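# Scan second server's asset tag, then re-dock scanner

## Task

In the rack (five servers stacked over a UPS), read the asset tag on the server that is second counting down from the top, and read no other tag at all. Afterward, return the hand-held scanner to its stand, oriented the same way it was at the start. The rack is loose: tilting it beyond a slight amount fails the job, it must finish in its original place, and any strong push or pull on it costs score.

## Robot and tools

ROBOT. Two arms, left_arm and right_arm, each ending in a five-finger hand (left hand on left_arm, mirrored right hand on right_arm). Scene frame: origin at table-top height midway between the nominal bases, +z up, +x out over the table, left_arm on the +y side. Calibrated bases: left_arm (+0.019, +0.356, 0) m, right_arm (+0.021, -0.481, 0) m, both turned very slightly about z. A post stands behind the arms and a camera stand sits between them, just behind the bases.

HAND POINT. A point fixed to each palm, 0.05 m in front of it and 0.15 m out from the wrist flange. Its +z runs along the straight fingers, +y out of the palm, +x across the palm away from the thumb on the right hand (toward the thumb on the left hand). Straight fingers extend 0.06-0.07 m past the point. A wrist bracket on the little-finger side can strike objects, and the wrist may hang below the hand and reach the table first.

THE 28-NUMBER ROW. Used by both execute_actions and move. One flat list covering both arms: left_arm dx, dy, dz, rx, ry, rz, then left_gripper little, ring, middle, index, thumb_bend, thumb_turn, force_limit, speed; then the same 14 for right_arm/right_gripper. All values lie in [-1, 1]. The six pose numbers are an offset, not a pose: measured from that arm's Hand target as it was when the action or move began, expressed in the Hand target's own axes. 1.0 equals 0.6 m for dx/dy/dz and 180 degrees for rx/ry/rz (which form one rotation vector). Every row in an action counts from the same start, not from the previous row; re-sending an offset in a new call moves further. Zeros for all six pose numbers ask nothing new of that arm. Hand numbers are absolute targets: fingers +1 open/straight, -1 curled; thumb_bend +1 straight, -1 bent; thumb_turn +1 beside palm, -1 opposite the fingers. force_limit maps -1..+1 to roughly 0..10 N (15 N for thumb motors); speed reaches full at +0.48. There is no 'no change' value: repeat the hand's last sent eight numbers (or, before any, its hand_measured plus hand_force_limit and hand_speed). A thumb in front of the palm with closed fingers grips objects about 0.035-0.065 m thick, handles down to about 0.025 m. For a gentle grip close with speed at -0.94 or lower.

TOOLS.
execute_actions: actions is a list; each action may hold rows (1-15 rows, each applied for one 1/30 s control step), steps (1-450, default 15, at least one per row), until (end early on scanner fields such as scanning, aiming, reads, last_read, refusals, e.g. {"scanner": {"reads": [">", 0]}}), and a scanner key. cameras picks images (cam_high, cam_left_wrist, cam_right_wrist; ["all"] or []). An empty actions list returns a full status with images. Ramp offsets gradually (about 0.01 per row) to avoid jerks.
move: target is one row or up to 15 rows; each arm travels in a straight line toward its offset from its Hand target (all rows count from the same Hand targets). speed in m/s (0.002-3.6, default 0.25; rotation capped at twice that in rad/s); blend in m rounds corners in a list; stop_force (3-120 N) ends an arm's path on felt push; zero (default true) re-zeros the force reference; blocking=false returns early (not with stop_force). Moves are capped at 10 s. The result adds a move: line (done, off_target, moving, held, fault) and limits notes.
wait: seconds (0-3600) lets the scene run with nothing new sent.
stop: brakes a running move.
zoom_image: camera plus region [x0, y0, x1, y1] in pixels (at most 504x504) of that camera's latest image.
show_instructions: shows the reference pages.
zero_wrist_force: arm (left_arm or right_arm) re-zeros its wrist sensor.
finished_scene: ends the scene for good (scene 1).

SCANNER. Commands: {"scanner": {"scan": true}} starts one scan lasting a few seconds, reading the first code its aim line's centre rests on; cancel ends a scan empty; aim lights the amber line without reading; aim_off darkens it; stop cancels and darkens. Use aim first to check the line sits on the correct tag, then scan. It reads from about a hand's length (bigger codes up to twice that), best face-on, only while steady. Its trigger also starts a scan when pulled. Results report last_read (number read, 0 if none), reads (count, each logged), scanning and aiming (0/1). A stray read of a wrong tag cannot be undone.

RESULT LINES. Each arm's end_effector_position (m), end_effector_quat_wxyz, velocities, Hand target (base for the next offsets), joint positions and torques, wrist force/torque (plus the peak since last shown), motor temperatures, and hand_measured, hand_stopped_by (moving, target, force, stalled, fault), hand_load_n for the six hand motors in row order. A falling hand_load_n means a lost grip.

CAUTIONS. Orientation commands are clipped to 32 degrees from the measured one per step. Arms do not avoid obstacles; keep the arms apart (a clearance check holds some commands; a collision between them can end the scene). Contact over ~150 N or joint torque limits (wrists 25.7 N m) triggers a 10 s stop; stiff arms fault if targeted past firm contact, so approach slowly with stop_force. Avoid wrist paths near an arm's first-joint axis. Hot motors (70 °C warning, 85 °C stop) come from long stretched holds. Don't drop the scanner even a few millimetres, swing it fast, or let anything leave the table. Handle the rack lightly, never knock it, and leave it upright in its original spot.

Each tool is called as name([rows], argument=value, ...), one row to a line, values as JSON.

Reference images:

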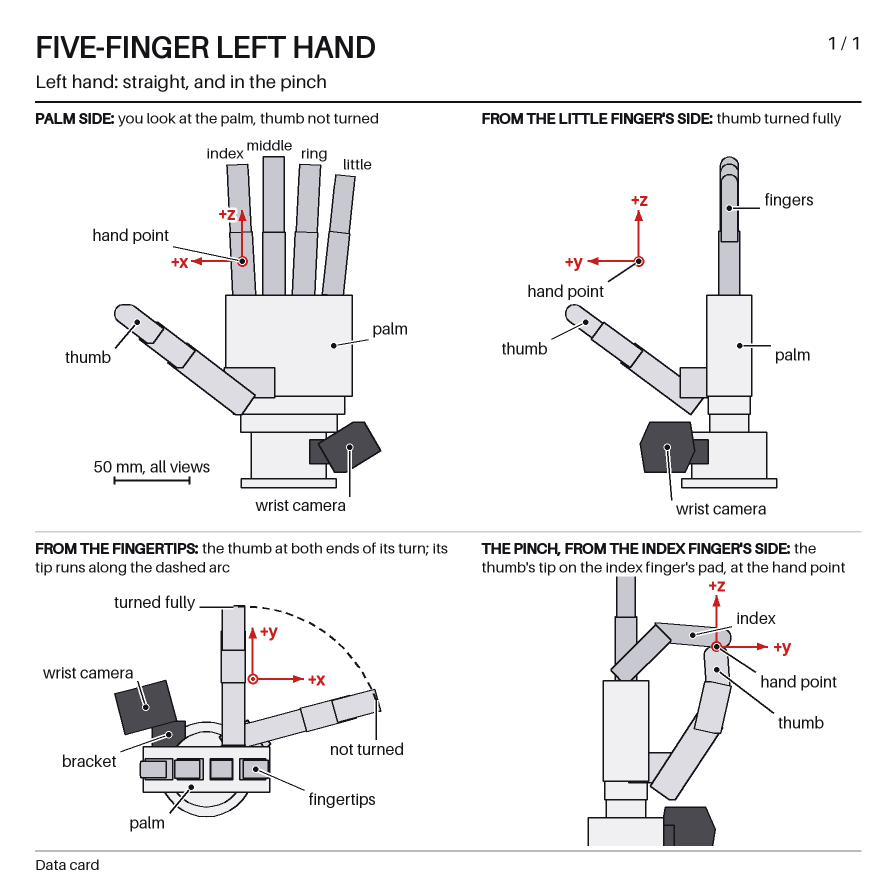

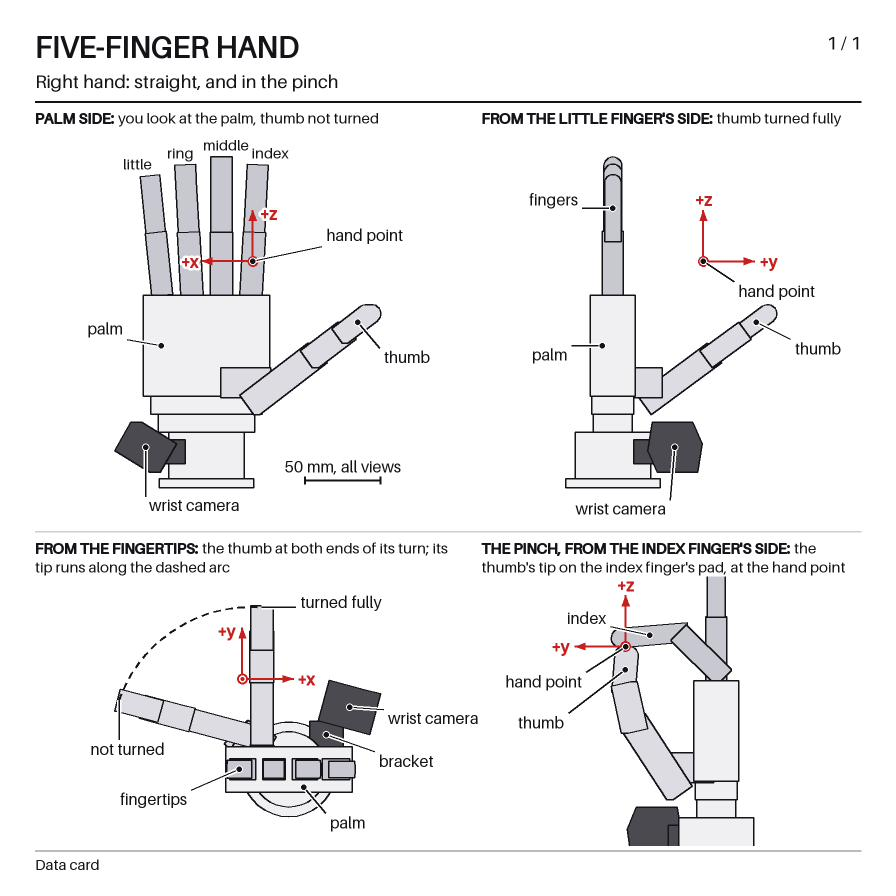

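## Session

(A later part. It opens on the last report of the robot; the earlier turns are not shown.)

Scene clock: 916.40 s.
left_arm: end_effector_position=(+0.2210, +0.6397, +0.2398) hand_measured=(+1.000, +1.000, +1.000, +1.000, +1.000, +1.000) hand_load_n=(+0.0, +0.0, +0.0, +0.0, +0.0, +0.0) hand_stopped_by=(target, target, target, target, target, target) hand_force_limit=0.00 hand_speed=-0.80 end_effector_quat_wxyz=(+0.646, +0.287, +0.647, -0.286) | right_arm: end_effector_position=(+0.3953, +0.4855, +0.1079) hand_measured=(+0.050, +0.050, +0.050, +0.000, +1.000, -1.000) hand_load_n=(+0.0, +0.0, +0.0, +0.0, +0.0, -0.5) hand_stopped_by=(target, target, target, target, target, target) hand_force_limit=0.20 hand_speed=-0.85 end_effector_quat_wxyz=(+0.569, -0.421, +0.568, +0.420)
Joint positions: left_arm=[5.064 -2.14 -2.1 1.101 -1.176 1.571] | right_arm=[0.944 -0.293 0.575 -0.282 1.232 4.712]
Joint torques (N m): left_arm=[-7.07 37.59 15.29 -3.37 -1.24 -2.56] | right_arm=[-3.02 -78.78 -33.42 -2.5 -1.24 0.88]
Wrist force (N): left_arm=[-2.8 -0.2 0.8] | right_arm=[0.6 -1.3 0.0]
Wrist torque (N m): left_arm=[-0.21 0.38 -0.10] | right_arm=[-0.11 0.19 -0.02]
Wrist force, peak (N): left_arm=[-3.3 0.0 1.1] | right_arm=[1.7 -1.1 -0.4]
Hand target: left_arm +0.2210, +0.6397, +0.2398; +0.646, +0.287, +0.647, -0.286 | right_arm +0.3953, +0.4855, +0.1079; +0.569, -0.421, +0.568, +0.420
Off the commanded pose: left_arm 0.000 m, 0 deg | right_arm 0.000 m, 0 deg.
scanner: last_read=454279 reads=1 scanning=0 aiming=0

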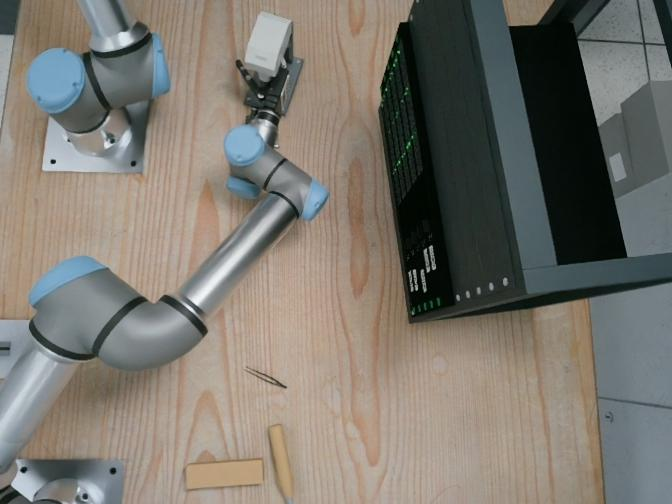

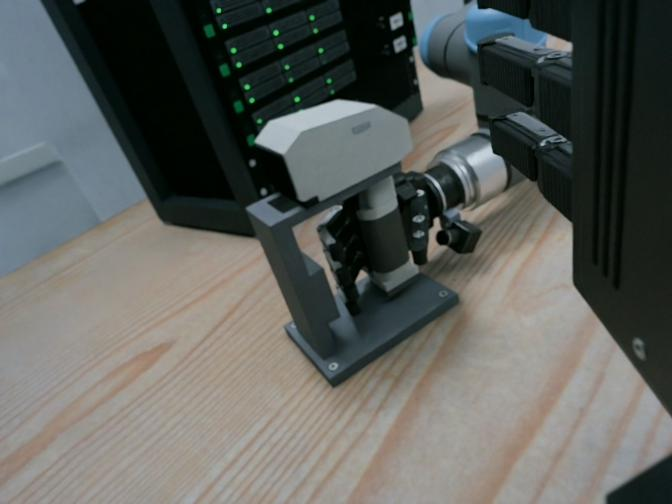

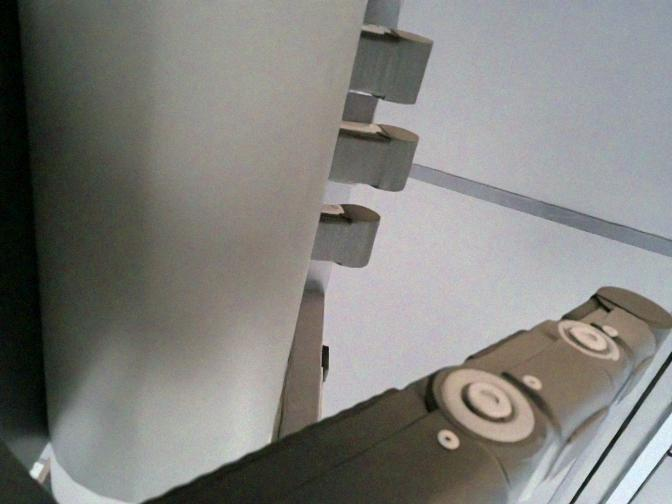

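move(target=[0,0,0,0,0,0,1,1,1,1,1,1,0,-0.8, 0,-0.006,0,0,0,0,0.05,0.05,0.05,0,1,-1,0.2,-0.85], speed=0.01, stop_force=5)

move(target=[0,0,0,0,0,0,1,1,1,1,1,1,0,-0.8, 0,0,-0.042,0,0,0,0.05,0.05,0.05,0,1,-1,0.2,-0.85], speed=0.02, stop_force=5, cameras=["all"])

zoom_image(camera="cam_left_wrist", region=[240, 80, 470, 400])

Scene clock: 933.97 s.
left_arm: end_effector_position=(+0.2210, +0.6397, +0.2398) hand_measured=(+1.000, +1.000, +1.000, +1.000, +1.000, +1.000) hand_load_n=(+0.0, +0.0, +0.0, +0.0, -0.5, +0.0) hand_stopped_by=(target, target, target, target, target, target) hand_force_limit=0.00 hand_speed=-0.80 end_effector_quat_wxyz=(+0.646, +0.287, +0.647, -0.286) | right_arm: end_effector_position=(+0.3988, +0.4844, +0.1079) hand_measured=(+0.050, +0.050, +0.050, +0.000, +1.000, -1.000) hand_load_n=(+0.0, +0.5, +0.0, +0.0, +0.0, +0.0) hand_stopped_by=(target, target, target, target, target, target) hand_force_limit=0.20 hand_speed=-0.85 end_effector_quat_wxyz=(+0.569, -0.421, +0.568, +0.420)
Joint positions: left_arm=[5.064 -2.14 -2.1 1.101 -1.176 1.571] | right_arm=[0.939 -0.291 0.569 -0.279 1.227 4.712]
Joint torques (N m): left_arm=[-7.74 37.73 15.42 -3.46 -1.21 -2.59] | right_arm=[9.25 -62.51 -12.67 -2.43 1.79 1.14]
Wrist force (N): left_arm=[-2.8 0.0 0.9] | right_arm=[0.4 -1.1 0.0]
Wrist torque (N m): left_arm=[-0.18 0.38 -0.10] | right_arm=[-0.09 0.22 -0.02]
Wrist force, peak (N): left_arm=[-3.2 0.1 1.1] | right_arm=[0.5 -1.6 0.0]
Hand target: left_arm +0.2210, +0.6397, +0.2398; +0.646, +0.287, +0.647, -0.286 | right_arm +0.3987, +0.4845, +0.1079; +0.569, -0.421, +0.568, +0.420
Off the commanded pose: left_arm 0.000 m, 0 deg | right_arm 0.000 m, 0 deg.
scanner: last_read=454279 reads=1 scanning=0 aiming=0
move: done

Scene clock: 936.50 s.
left_arm: end_effector_position=(+0.2210, +0.6397, +0.2398) hand_measured=(+1.000, +1.000, +1.000, +1.000, +1.000, +1.000) hand_load_n=(+0.0, +0.0, +0.0, +0.0, +0.0, +0.0) hand_stopped_by=(target, target, target, target, target, target) hand_force_limit=0.00 hand_speed=-0.80 end_effector_quat_wxyz=(+0.646, +0.287, +0.647, -0.286) | right_arm: end_effector_position=(+0.3913, +0.4604, +0.1079) hand_measured=(+0.050, +0.050, +0.050, +0.000, +1.000, -1.000) hand_load_n=(+0.5, +0.0, +0.0, +0.0, +0.0, +0.0) hand_stopped_by=(target, target, target, target, target, target) hand_force_limit=0.20 hand_speed=-0.85 end_effector_quat_wxyz=(+0.569, -0.421, +0.568, +0.420)
Joint positions: left_arm=[5.064 -2.14 -2.1 1.101 -1.176 1.571] | right_arm=[0.928 -0.382 0.759 -0.377 1.216 4.712]
Joint torques (N m): left_arm=[-7.68 37.65 15.16 -3.47 -1.23 -2.62] | right_arm=[9.87 -51.71 -32.46 0.18 1.87 0.9]
Wrist force (N): left_arm=[-2.9 0.0 0.8] | right_arm=[0.5 -1.4 0.0]
Wrist torque (N m): left_arm=[-0.17 0.40 -0.10] | right_arm=[-0.10 0.19 -0.03]
Wrist force, peak (N): left_arm=[-3.3 0.0 1.0] | right_arm=[0.5 -2.1 0.5]
Hand target: left_arm +0.2210, +0.6397, +0.2398; +0.646, +0.287, +0.647, -0.286 | right_arm +0.3913, +0.4604, +0.1079; +0.569, -0.421, +0.568, +0.420
Off the commanded pose: left_arm 0.000 m, 0 deg | right_arm 0.000 m, 0 deg.
scanner: last_read=454279 reads=1 scanning=0 aiming=0
move: done

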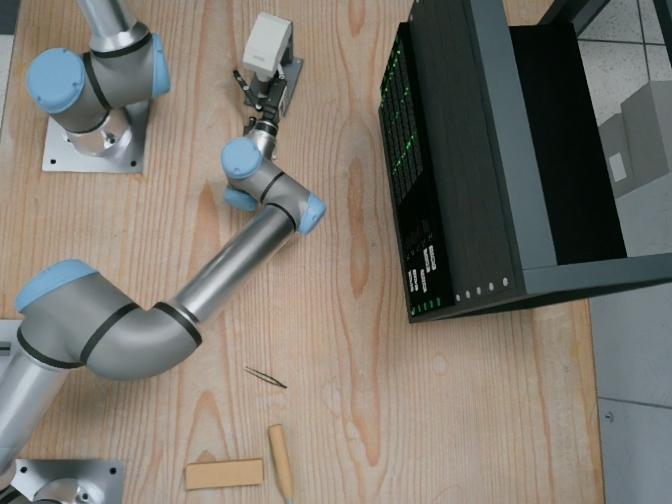

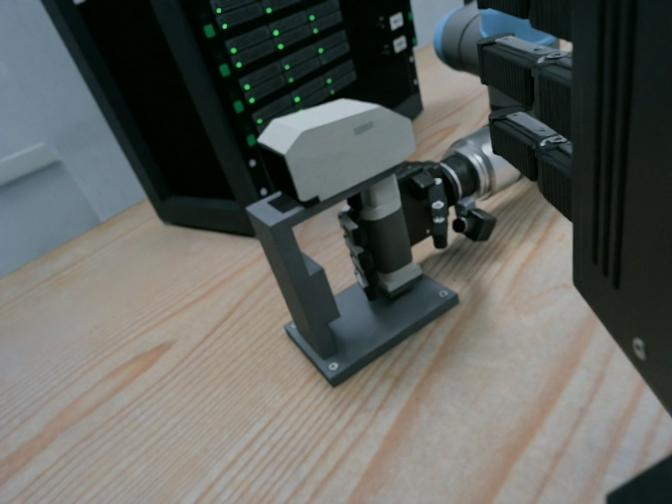

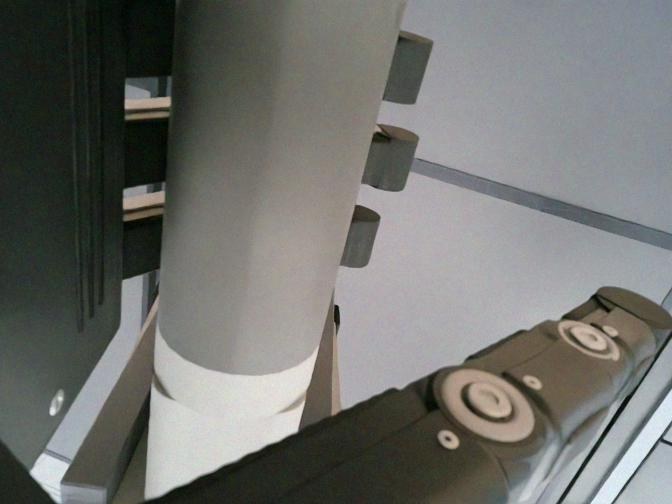

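Scaled by 1.575 from the camera's image (finer frame: 960x720).

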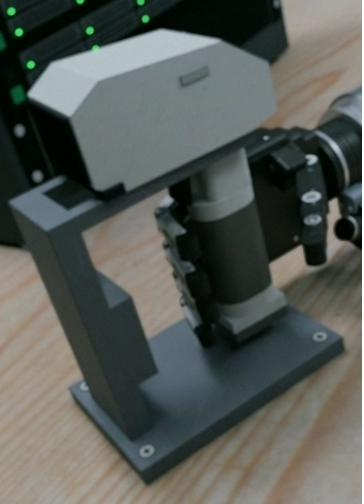

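execute_actions([
  {"rows":[[0,0,0,0,0,0,1,1,1,1,1,1,0,-0.8,0,0,0,0,0,0,1,1,1,1,1,-1,0.2,-0.85]],"steps":120},
], cameras=["all"])

zoom_image(camera="cam_left_wrist", region=[240, 80, 470, 400])

zoom_image(camera="cam_high", region=[220, 0, 330, 130])

Scene clock: 949.03 s.
left_arm: end_effector_position=(+0.2210, +0.6397, +0.2398) hand_measured=(+1.000, +1.000, +1.000, +1.000, +1.000, +1.000) hand_load_n=(+0.0, +0.0, +0.0, +0.0, +0.0, +0.0) hand_stopped_by=(target, target, target, target, target, target) hand_force_limit=0.00 hand_speed=-0.80 end_effector_quat_wxyz=(+0.646, +0.287, +0.647, -0.286) | right_arm: end_effector_position=(+0.3913, +0.4604, +0.1079) hand_measured=(+1.000, +0.900, +0.678, +1.000, +1.000, -1.000) hand_load_n=(+0.0, -12.5, -10.0, +0.0, +0.0, -0.5) hand_stopped_by=(target, stalled, stalled, target, target, target) hand_force_limit=0.20 hand_speed=-0.85 end_effector_quat_wxyz=(+0.569, -0.421, +0.568, +0.420)
Joint positions: left_arm=[5.064 -2.14 -2.1 1.101 -1.176 1.571] | right_arm=[0.928 -0.382 0.759 -0.377 1.216 4.712]
Joint torques (N m): left_arm=[-7.9 37.88 15.29 -3.38 -1.25 -2.5] | right_arm=[-13.4 -52.63 -32.52 -5.07 1.81 1.22]
Wrist force (N): left_arm=[-2.6 0.0 1.0] | right_arm=[-4.3 11.4 -32.1]
Wrist torque (N m): left_arm=[-0.18 0.36 -0.09] | right_arm=[1.44 1.27 0.23]
Wrist force, peak (N): left_arm=[-3.3 0.0 1.0] | right_arm=[-4.4 11.7 -33.2]
Hand target: left_arm +0.2210, +0.6397, +0.2398; +0.646, +0.287, +0.647, -0.286 | right_arm +0.3913, +0.4604, +0.1079; +0.569, -0.421, +0.568, +0.420
Off the commanded pose: left_arm 0.000 m, 0 deg | right_arm 0.000 m, 0 deg.
scanner: last_read=454279 reads=1 scanning=0 aiming=0

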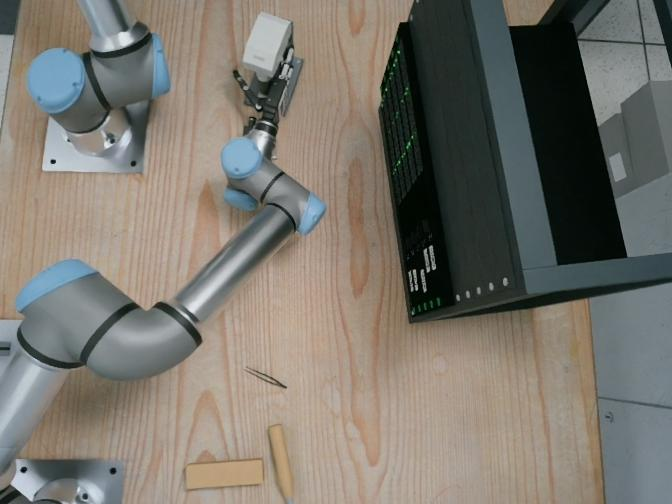

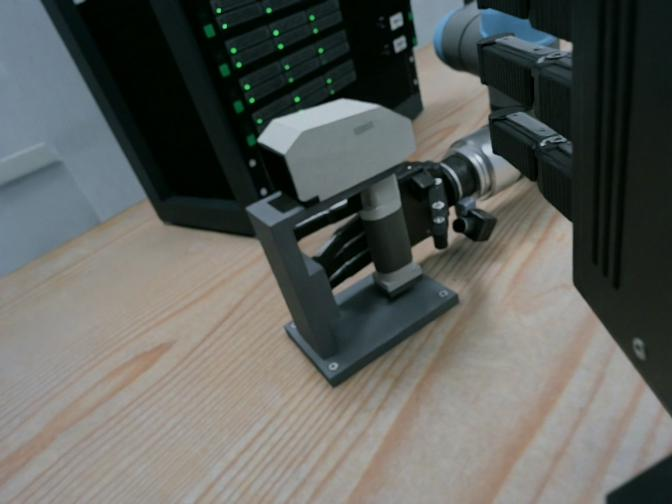

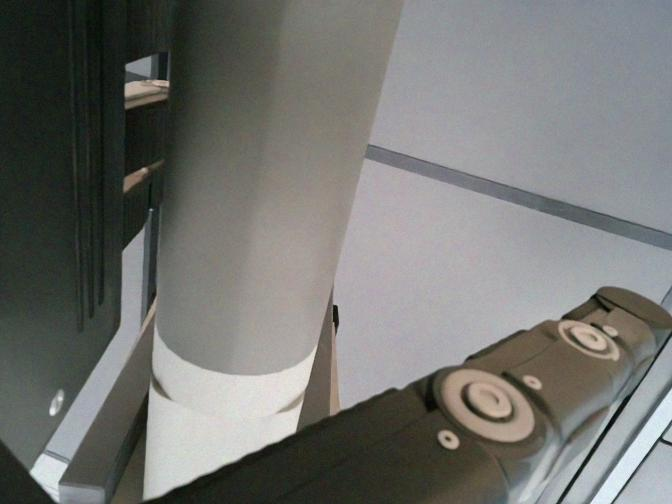

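Scaled by 1.575 from the camera's image (finer frame: 960x720).

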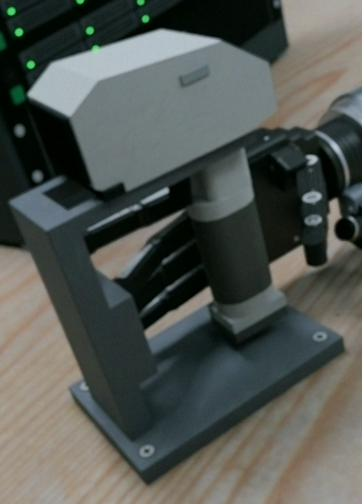

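Scaled by 3.877 from the camera's image (finer frame: 960x720).

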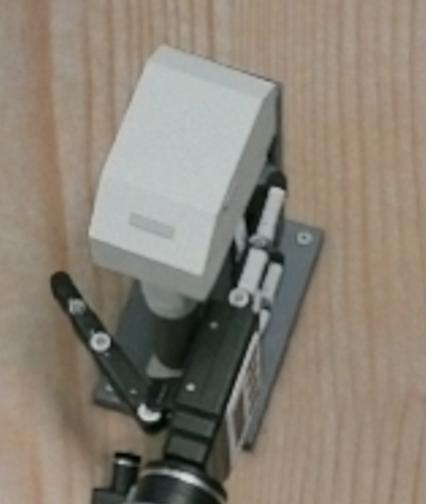

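move(target=[0,0,0,0,0,0,1,1,1,1,1,1,0,-0.8, 0,0,-0.03,0,0,0,1,1,1,1,1,-1,0.2,-0.85], speed=0.03, cameras=["all"])

zoom_image(camera="cam_high", region=[220, 0, 330, 130])

Scene clock: 959.53 s.
left_arm: end_effector_position=(+0.2210, +0.6397, +0.2398) hand_measured=(+1.000, +1.000, +1.000, +1.000, +1.000, +1.000) hand_load_n=(+0.0, +0.0, +0.0, +0.0, +0.0, +0.0) hand_stopped_by=(target, target, target, target, target, target) hand_force_limit=0.00 hand_speed=-0.80 end_effector_quat_wxyz=(+0.646, +0.287, +0.647, -0.286) | right_arm: end_effector_position=(+0.3862, +0.4431, +0.1080) hand_measured=(+1.000, +0.902, +0.680, +1.000, +1.000, -1.000) hand_load_n=(+0.0, +0.0, +0.0, +0.0, +0.0, +0.0) hand_stopped_by=(target, stalled, stalled, target, target, target) hand_force_limit=0.20 hand_speed=-0.85 end_effector_quat_wxyz=(+0.569, -0.421, +0.568, +0.420)
Joint positions: left_arm=[5.064 -2.14 -2.1 1.101 -1.176 1.571] | right_arm=[0.92 -0.435 0.87 -0.435 1.207 4.712]
Joint torques (N m): left_arm=[-7.32 36.89 16.03 -3.47 -1.3 -2.46] | right_arm=[9.35 -50.81 -27.87 -0.42 1.87 -0.97]
Wrist force (N): left_arm=[-2.5 -0.1 1.0] | right_arm=[0.6 -1.6 0.5]
Wrist torque (N m): left_arm=[-0.19 0.34 -0.08] | right_arm=[-0.22 0.17 -0.02]
Wrist force, peak (N): left_arm=[-3.2 0.0 0.8] | right_arm=[-4.8 11.5 -32.7]
Hand target: left_arm +0.2210, +0.6397, +0.2398; +0.646, +0.287, +0.647, -0.286 | right_arm +0.3860, +0.4432, +0.1079; +0.569, -0.421, +0.568, +0.420
Off the commanded pose: left_arm 0.000 m, 0 deg | right_arm 0.000 m, 0 deg.
scanner: last_read=454279 reads=1 scanning=0 aiming=0
move: done

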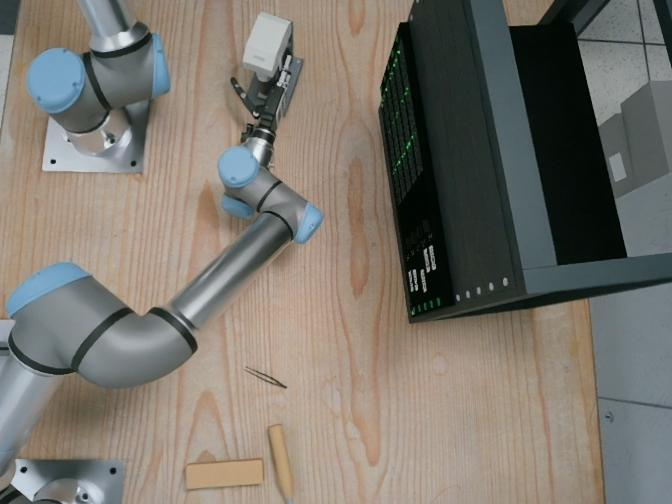

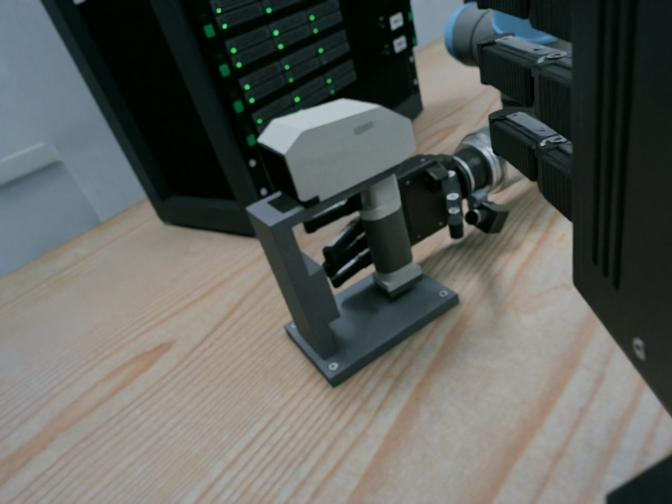

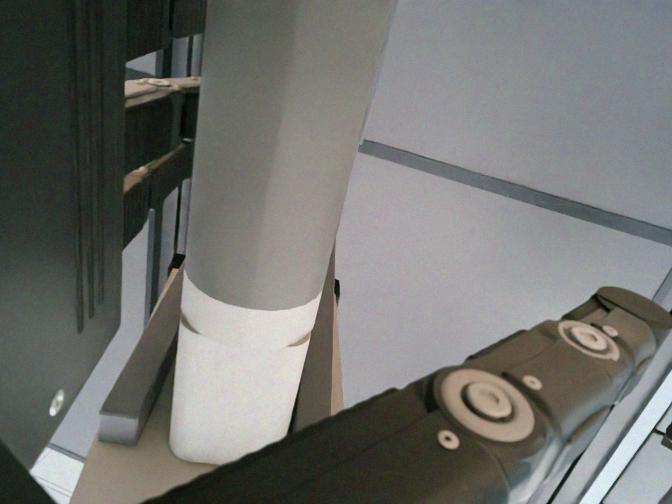

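Scaled by 3.877 from the camera's image (finer frame: 960x720).

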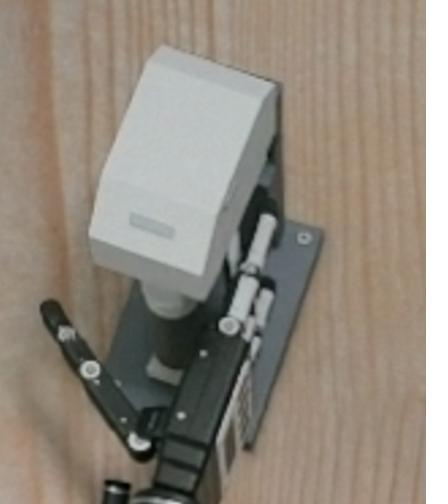

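execute_actions([
  {"rows":[[0,0,0,0,0,0,1,1,1,1,1,1,0,-0.8,0,0,0,0,0,0,0.98,0.98,0.98,0.98,0.98,-1,-0.7,-0.7]],"steps":30},
])

move(target=[0,0,0,0,0,0,1,1,1,1,1,1,0,-0.8, 0,0.0062,0,0,0,0,0.98,0.98,0.98,0.98,0.98,-1,-0.7,-0.9], speed=0.01, stop_force=3)

execute_actions([
  {"rows":[[0,0,0,0,0,0,1,1,1,1,1,1,0,-0.8,0,0,0,0,0,0,0.98,0.98,0.98,0.98,-0.3,-1,-0.7,-0.9]],"steps":210},
], cameras=["all"])

zoom_image(camera="cam_high", region=[220, 0, 330, 130])

Scene clock: 983.60 s.
left_arm: end_effector_position=(+0.2210, +0.6397, +0.2398) hand_measured=(+1.000, +1.000, +1.000, +1.000, +1.000, +1.000) hand_load_n=(+0.0, +0.0, +0.0, +0.0, +0.0, +0.0) hand_stopped_by=(target, target, target, target, target, target) hand_force_limit=0.00 hand_speed=-0.80 end_effector_quat_wxyz=(+0.646, +0.287, +0.647, -0.286) | right_arm: end_effector_position=(+0.3860, +0.4432, +0.1079) hand_measured=(+0.980, +0.980, +0.980, +0.980, +0.980, -1.000) hand_load_n=(+0.0, +0.0, +0.0, +0.0, +0.0, +0.0) hand_stopped_by=(target, target, target, target, target, target) hand_force_limit=-0.70 hand_speed=-0.70 end_effector_quat_wxyz=(+0.569, -0.421, +0.568, +0.420)
Joint positions: left_arm=[5.064 -2.14 -2.1 1.101 -1.176 1.571] | right_arm=[0.92 -0.435 0.87 -0.435 1.208 4.712]
Joint torques (N m): left_arm=[-7.66 37.49 14.75 -3.46 -1.24 -2.6] | right_arm=[10.28 -50.77 -32.59 -0.67 1.95 0.98]
Motor temperatures (°C): left_arm=[30 26 25 32 36 32] | right_arm=[33 37 29 33 33 29]
Wrist force (N): left_arm=[-2.9 0.0 0.8] | right_arm=[0.7 -1.6 0.3]
Wrist torque (N m): left_arm=[-0.17 0.40 -0.11] | right_arm=[-0.20 0.15 -0.01]
Wrist force, peak (N): left_arm=[-3.3 0.0 0.9] | right_arm=[0.8 -2.0 0.3]
Hand target: left_arm +0.2210, +0.6397, +0.2398; +0.646, +0.287, +0.647, -0.286 | right_arm +0.3860, +0.4432, +0.1079; +0.569, -0.421, +0.568, +0.420
Off the commanded pose: left_arm 0.000 m, 0 deg | right_arm 0.000 m, 0 deg.
scanner: last_read=454279 reads=1 scanning=0 aiming=0

Scene clock: 984.67 s.
left_arm: end_effector_position=(+0.2210, +0.6397, +0.2398) hand_measured=(+1.000, +1.000, +1.000, +1.000, +1.000, +1.000) hand_load_n=(+0.0, +0.0, +0.0, +0.0, +0.0, +0.0) hand_stopped_by=(target, target, target, target, target, target) hand_force_limit=0.00 hand_speed=-0.80 end_effector_quat_wxyz=(+0.646, +0.287, +0.647, -0.286) | right_arm: end_effector_position=(+0.3824, +0.4443, +0.1079) hand_measured=(+0.980, +0.980, +0.980, +0.980, +0.980, -1.000) hand_load_n=(+0.0, +0.0, +0.0, +0.0, +0.0, +0.0) hand_stopped_by=(target, target, target, target, target, target) hand_force_limit=-0.70 hand_speed=-0.90 end_effector_quat_wxyz=(+0.569, -0.421, +0.568, +0.420)
Joint positions: left_arm=[5.064 -2.14 -2.1 1.101 -1.176 1.571] | right_arm=[0.925 -0.437 0.874 -0.437 1.212 4.712]
Joint torques (N m): left_arm=[-7.79 37.43 14.92 -3.49 -1.3 -2.57] | right_arm=[-7.61 -70.22 -20.05 -1.36 -1.22 0.86]
Wrist force (N): left_arm=[-3.0 0.3 1.0] | right_arm=[0.8 -1.4 0.4]
Wrist torque (N m): left_arm=[-0.14 0.41 -0.12] | right_arm=[-0.18 0.15 -0.02]
Wrist force, peak (N): left_arm=[-3.1 -0.2 1.0] | right_arm=[0.8 -1.9 0.4]
Hand target: left_arm +0.2210, +0.6397, +0.2398; +0.646, +0.287, +0.647, -0.286 | right_arm +0.3825, +0.4442, +0.1079; +0.569, -0.421, +0.568, +0.420
Off the commanded pose: left_arm 0.000 m, 0 deg | right_arm 0.000 m, 0 deg.
scanner: last_read=454279 reads=1 scanning=0 aiming=0
move: done

Scene clock: 993.27 s.
left_arm: end_effector_position=(+0.2210, +0.6397, +0.2398) hand_measured=(+1.000, +1.000, +1.000, +1.000, +1.000, +1.000) hand_load_n=(+0.0, +0.0, +0.0, +0.0, +0.0, +0.0) hand_stopped_by=(target, target, target, target, target, target) hand_force_limit=0.00 hand_speed=-0.80 end_effector_quat_wxyz=(+0.646, +0.287, +0.647, -0.286) | right_arm: end_effector_position=(+0.3825, +0.4442, +0.1079) hand_measured=(+0.980, +0.980, +0.980, +0.980, -0.224, -1.000) hand_load_n=(+0.0, +0.0, +0.0, +0.0, +2.5, +0.0) hand_stopped_by=(target, target, target, target, force, target) hand_force_limit=-0.70 hand_speed=-0.90 end_effector_quat_wxyz=(+0.569, -0.421, +0.568, +0.420)
Joint positions: left_arm=[5.064 -2.14 -2.1 1.101 -1.176 1.571] | right_arm=[0.925 -0.437 0.874 -0.437 1.212 4.712]
Joint torques (N m): left_arm=[-7.4 37.17 14.87 -3.45 -1.33 -2.56] | right_arm=[-8.52 -56.73 -32.5 -0.55 -1.25 -0.44]
Wrist force (N): left_arm=[-2.7 -0.2 0.8] | right_arm=[0.4 0.8 0.4]
Wrist torque (N m): left_arm=[-0.20 0.37 -0.09] | right_arm=[-0.09 0.20 0.00]
Wrist force, peak (N): left_arm=[-3.2 0.2 1.1] | right_arm=[0.9 -2.0 0.1]
Hand target: left_arm +0.2210, +0.6397, +0.2398; +0.646, +0.287, +0.647, -0.286 | right_arm +0.3825, +0.4442, +0.1079; +0.569, -0.421, +0.568, +0.420
Off the commanded pose: left_arm 0.000 m, 0 deg | right_arm 0.000 m, 0 deg.
scanner: last_read=454279 reads=1 scanning=0 aiming=0

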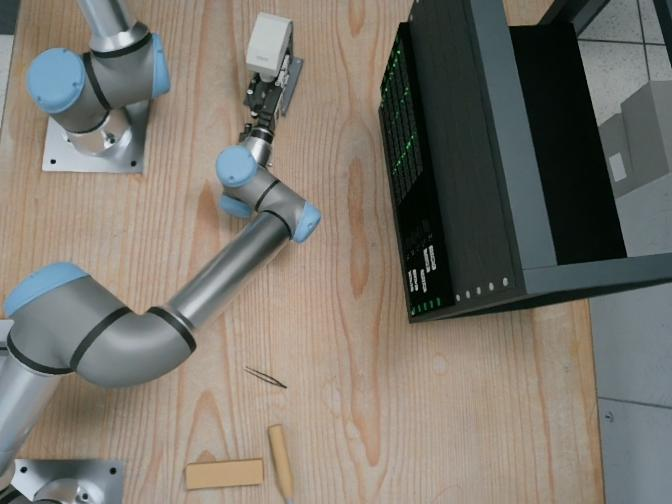

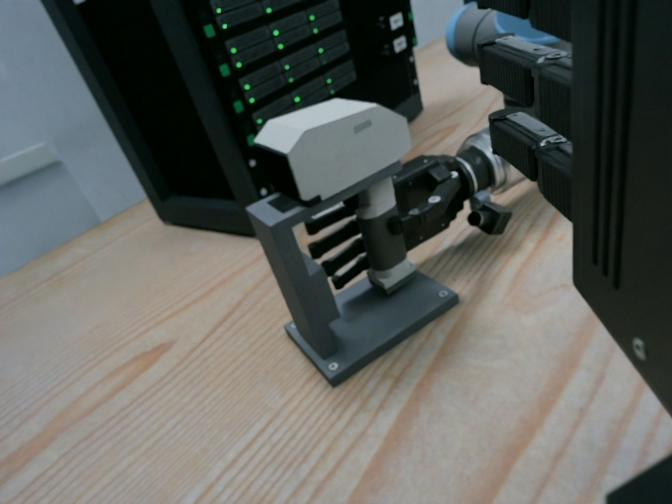

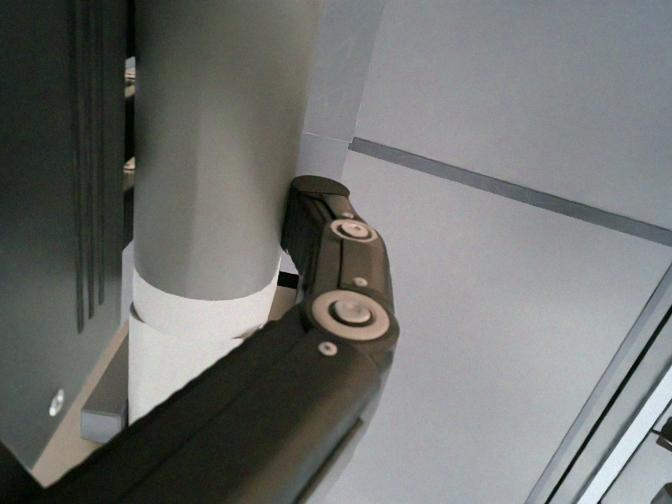

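Scaled by 3.877 from the camera's image (finer frame: 960x720).

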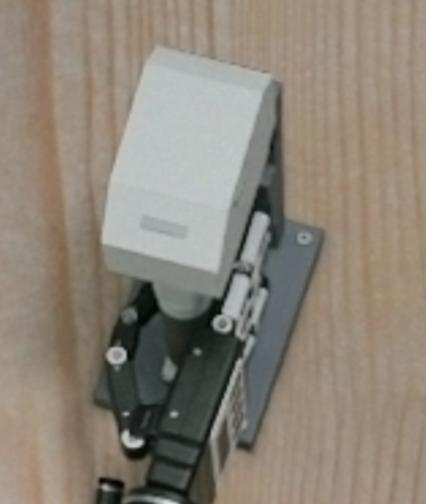

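execute_actions([
  {"rows":[[0,0,0,0,0,0,1,1,1,1,1,1,0,-0.8,0,0,0,0,0,0,0.98,0.98,0.98,0.98,0.98,-1,-0.7,-0.8]],"steps":80},
])

move(target=[0,0,0,0,0,0,1,1,1,1,1,1,0,-0.8, 0,0.0038,0,0,0,0,0.98,0.98,0.98,0.98,0.98,-1,-0.7,-0.8], speed=0.006, stop_force=5, cameras=["all"])

zoom_image(camera="cam_high", region=[220, 0, 330, 130])

Scene clock: 1020.10 s.
left_arm: end_effector_position=(+0.2210, +0.6397, +0.2398) hand_measured=(+1.000, +1.000, +1.000, +1.000, +1.000, +1.000) hand_load_n=(+0.0, +0.0, +0.0, +0.0, +0.0, +0.0) hand_stopped_by=(target, target, target, target, target, target) hand_force_limit=0.00 hand_speed=-0.80 end_effector_quat_wxyz=(+0.646, +0.287, +0.647, -0.286) | right_arm: end_effector_position=(+0.3825, +0.4442, +0.1079) hand_measured=(+0.980, +0.980, +0.980, +0.980, +0.980, -1.000) hand_load_n=(+0.0, +0.0, +0.0, +0.0, +0.0, -0.5) hand_stopped_by=(target, target, target, target, target, target) hand_force_limit=-0.70 hand_speed=-0.80 end_effector_quat_wxyz=(+0.569, -0.421, +0.568, +0.420)
Joint positions: left_arm=[5.064 -2.14 -2.1 1.101 -1.176 1.571] | right_arm=[0.925 -0.437 0.874 -0.437 1.212 4.712]
Joint torques (N m): left_arm=[-7.52 37.69 14.92 -3.42 -1.29 -2.62] | right_arm=[-3.57 -56.62 -31.38 -0.55 1.99 -1.68]
Wrist force (N): left_arm=[-2.7 0.1 0.8] | right_arm=[0.5 -1.8 0.4]
Wrist torque (N m): left_arm=[-0.16 0.37 -0.10] | right_arm=[-0.26 0.18 -0.04]
Wrist force, peak (N): left_arm=[-3.2 0.2 1.0] | right_arm=[0.6 -2.0 0.4]
Hand target: left_arm +0.2210, +0.6397, +0.2398; +0.646, +0.287, +0.647, -0.286 | right_arm +0.3825, +0.4442, +0.1079; +0.569, -0.421, +0.568, +0.420
Off the commanded pose: left_arm 0.000 m, 0 deg | right_arm 0.000 m, 0 deg.
scanner: last_read=454279 reads=1 scanning=0 aiming=0

Scene clock: 1021.17 s.
left_arm: end_effector_position=(+0.2210, +0.6397, +0.2398) hand_measured=(+1.000, +1.000, +1.000, +1.000, +1.000, +1.000) hand_load_n=(+0.0, +0.0, +0.0, +0.0, +0.0, +0.0) hand_stopped_by=(target, target, target, target, target, target) hand_force_limit=0.00 hand_speed=-0.80 end_effector_quat_wxyz=(+0.646, +0.287, +0.647, -0.286) | right_arm: end_effector_position=(+0.3803, +0.4449, +0.1079) hand_measured=(+0.980, +0.980, +0.980, +0.980, +0.980, -1.000) hand_load_n=(+0.0, +0.0, +0.0, +0.0, +0.0, +0.0) hand_stopped_by=(target, target, target, target, target, target) hand_force_limit=-0.70 hand_speed=-0.80 end_effector_quat_wxyz=(+0.569, -0.421, +0.568, +0.420)
Joint positions: left_arm=[5.064 -2.14 -2.1 1.101 -1.176 1.571] | right_arm=[0.928 -0.438 0.876 -0.438 1.215 4.712]
Joint torques (N m): left_arm=[-7.88 37.48 14.63 -3.52 -1.22 -2.52] | right_arm=[-1.42 -72.86 -14.29 -2.12 -0.23 -1.61]
Wrist force (N): left_arm=[-2.7 0.2 0.9] | right_arm=[0.7 -1.5 0.3]
Wrist torque (N m): left_arm=[-0.15 0.37 -0.10] | right_arm=[-0.20 0.17 -0.02]
Wrist force, peak (N): left_arm=[-3.2 0.0 0.7] | right_arm=[0.5 -2.0 0.3]
Hand target: left_arm +0.2210, +0.6397, +0.2398; +0.646, +0.287, +0.647, -0.286 | right_arm +0.3803, +0.4449, +0.1079; +0.569, -0.421, +0.568, +0.420
Off the commanded pose: left_arm 0.000 m, 0 deg | right_arm 0.000 m, 0 deg.
scanner: last_read=454279 reads=1 scanning=0 aiming=0
move: done

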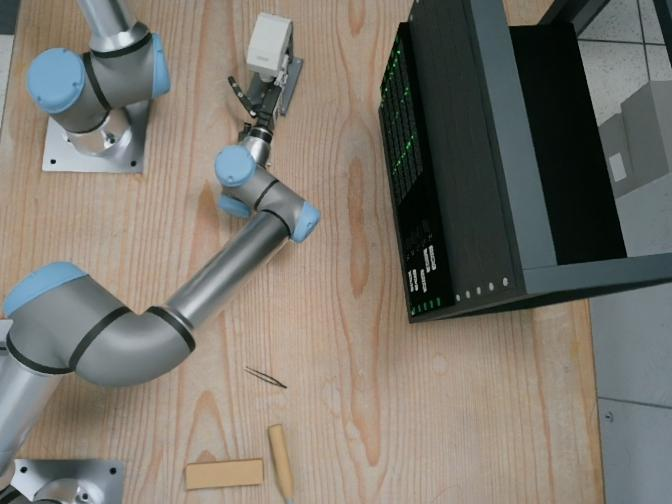

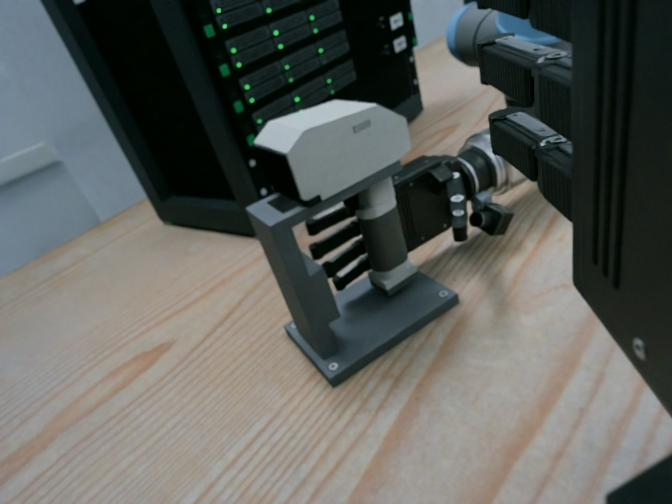

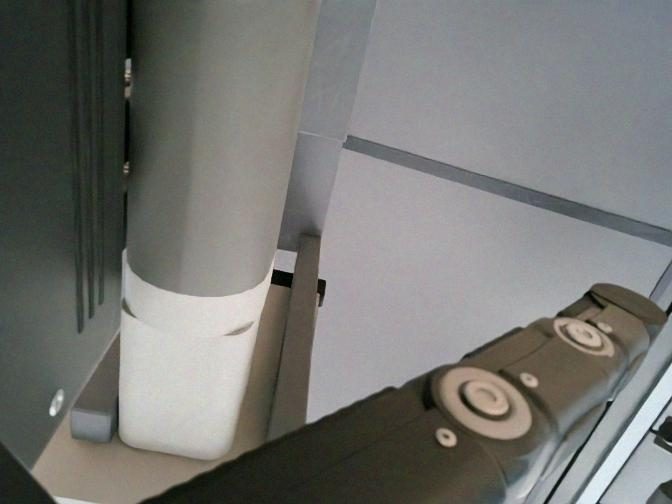

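Scaled by 3.877 from the camera's image (finer frame: 960x720).

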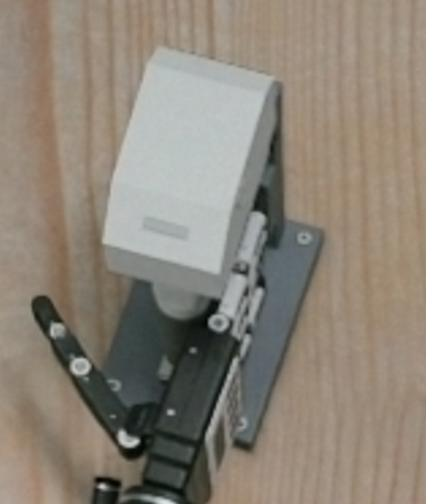

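move(target=[0,0,0,0,0,0,1,1,1,1,1,1,0,-0.8, 0,0.0058,0,0,0,0,0.98,0.98,0.98,0.98,0.98,-1,-0.7,-0.8], speed=0.006, stop_force=5, cameras=["all"])

zoom_image(camera="cam_high", region=[220, 0, 330, 130])

Scene clock: 1034.67 s.
left_arm: end_effector_position=(+0.2210, +0.6397, +0.2398) hand_measured=(+1.000, +1.000, +1.000, +1.000, +1.000, +1.000) hand_load_n=(+0.0, +0.0, +0.0, +0.0, +0.0, +0.0) hand_stopped_by=(target, target, target, target, target, target) hand_force_limit=0.00 hand_speed=-0.80 end_effector_quat_wxyz=(+0.646, +0.287, +0.647, -0.286) | right_arm: end_effector_position=(+0.3769, +0.4459, +0.1079) hand_measured=(+0.980, +0.980, +0.980, +0.980, +0.980, -1.000) hand_load_n=(+0.0, +0.0, +0.0, +0.0, +0.0, +0.0) hand_stopped_by=(target, target, target, target, target, target) hand_force_limit=-0.70 hand_speed=-0.80 end_effector_quat_wxyz=(+0.569, -0.421, +0.568, +0.420)
Joint positions: left_arm=[5.064 -2.14 -2.1 1.101 -1.176 1.571] | right_arm=[0.932 -0.44 0.88 -0.44 1.22 4.712]
Joint torques (N m): left_arm=[-7.49 37.27 15.3 -3.42 -1.19 -2.45] | right_arm=[-4.01 -71.21 -17.1 -1.92 -1.09 -1.35]
Wrist force (N): left_arm=[-2.8 0.0 0.7] | right_arm=[1.1 -2.1 0.0]
Wrist torque (N m): left_arm=[-0.15 0.38 -0.10] | right_arm=[-0.21 0.14 -0.01]
Wrist force, peak (N): left_arm=[-3.2 -0.2 0.9] | right_arm=[1.0 -2.5 0.4]
Hand target: left_arm +0.2210, +0.6397, +0.2398; +0.646, +0.287, +0.647, -0.286 | right_arm +0.3770, +0.4459, +0.1079; +0.569, -0.421, +0.568, +0.420
Off the commanded pose: left_arm 0.000 m, 0 deg | right_arm 0.000 m, 0 deg.
scanner: last_read=454279 reads=1 scanning=0 aiming=0
move: done

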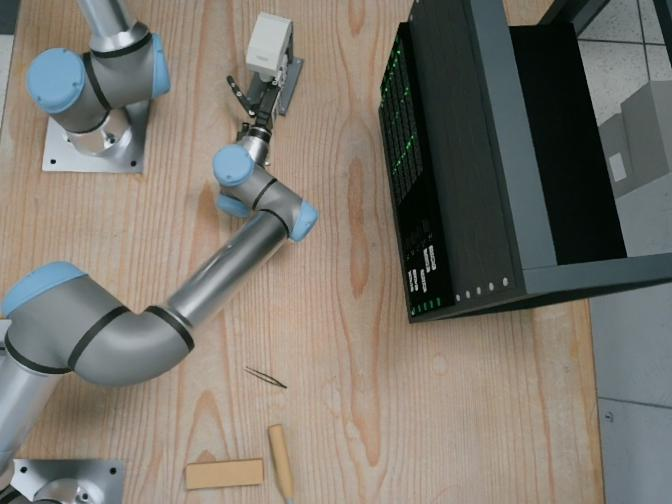

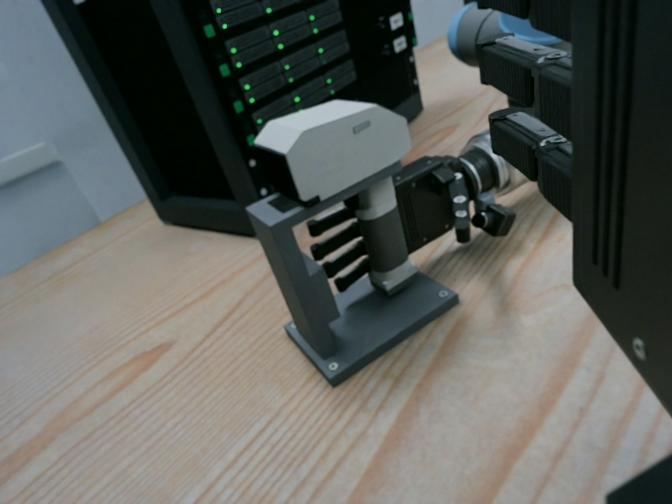

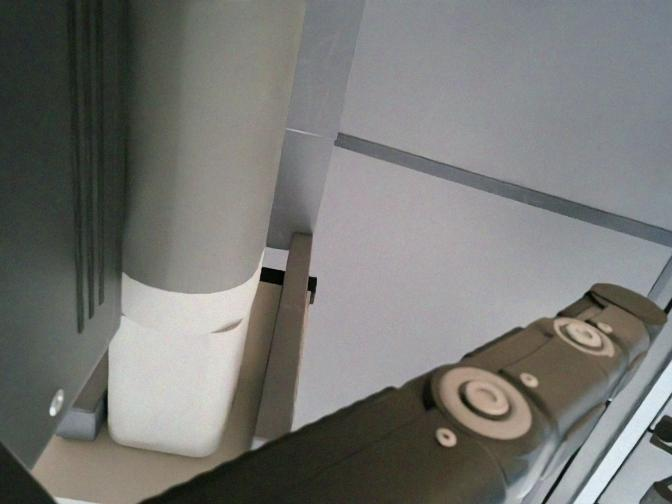

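Scaled by 3.877 from the camera's image (finer frame: 960x720).

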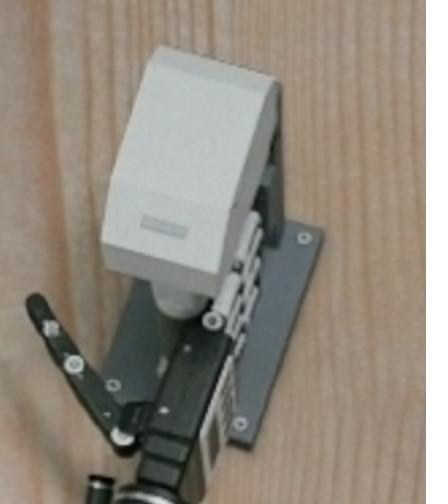

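move(target=[0,0,0,0,0,0,1,1,1,1,1,1,0,-0.8, 0,0.0042,0,0,0,0,0.98,0.98,0.98,0.98,0.98,-1,-0.7,-0.8], speed=0.006, stop_force=6, cameras=["cam_high"])

zoom_image(camera="cam_high", region=[220, 0, 330, 130])

Scene clock: 1044.97 s.
left_arm: end_effector_position=(+0.2210, +0.6397, +0.2398) hand_measured=(+1.000, +1.000, +1.000, +1.000, +1.000, +1.000) hand_load_n=(+0.0, +0.0, +0.0, +0.0, +0.0, +0.0) hand_stopped_by=(target, target, target, target, target, target) hand_force_limit=0.00 hand_speed=-0.80 end_effector_quat_wxyz=(+0.646, +0.287, +0.647, -0.286) | right_arm: end_effector_position=(+0.3745, +0.4467, +0.1079) hand_measured=(+0.980, +0.980, +0.980, +0.980, +0.980, -1.000) hand_load_n=(+0.0, +0.0, +0.0, +0.5, +0.0, +0.0) hand_stopped_by=(target, target, target, target, target, target) hand_force_limit=-0.70 hand_speed=-0.80 end_effector_quat_wxyz=(+0.569, -0.421, +0.568, +0.420)
Joint positions: left_arm=[5.064 -2.14 -2.1 1.101 -1.176 1.571] | right_arm=[0.935 -0.441 0.883 -0.441 1.223 4.712]
Joint torques (N m): left_arm=[-7.9 37.38 15.09 -3.32 -1.24 -2.54] | right_arm=[-1.45 -73.47 -14.65 -2.03 -0.73 -0.64]
Wrist force (N): left_arm=[-2.9 -0.2 0.8] | right_arm=[0.6 -2.4 0.6]
Wrist torque (N m): left_arm=[-0.19 0.39 -0.10] | right_arm=[-0.25 0.15 -0.05]
Wrist force, peak (N): left_arm=[-3.2 -0.1 0.9] | right_arm=[-0.2 -2.8 0.4]
Hand target: left_arm +0.2210, +0.6397, +0.2398; +0.646, +0.287, +0.647, -0.286 | right_arm +0.3746, +0.4467, +0.1079; +0.569, -0.421, +0.568, +0.420
Off the commanded pose: left_arm 0.000 m, 0 deg | right_arm 0.000 m, 0 deg.
scanner: last_read=454279 reads=1 scanning=0 aiming=0
move: done

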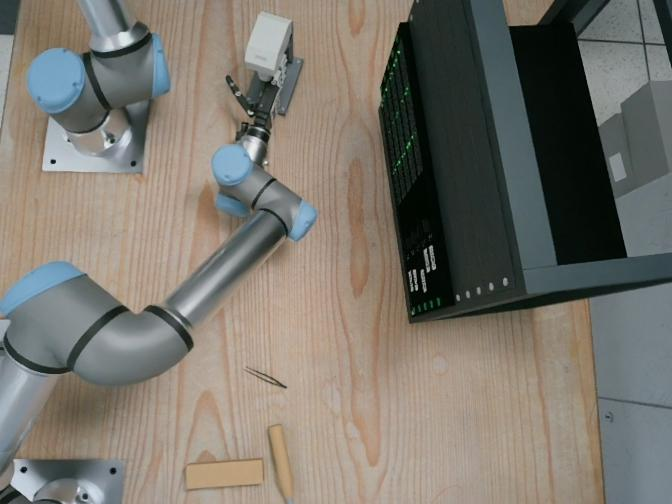

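Scaled by 3.877 from the camera's image (finer frame: 960x720).

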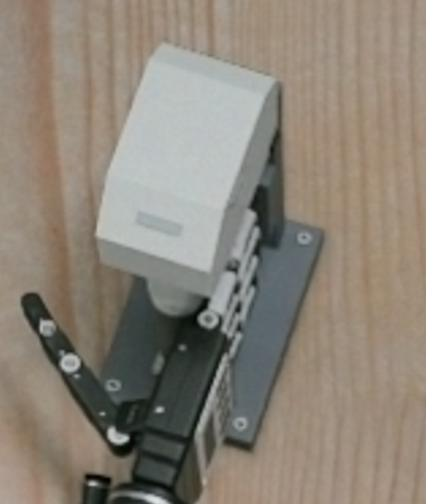

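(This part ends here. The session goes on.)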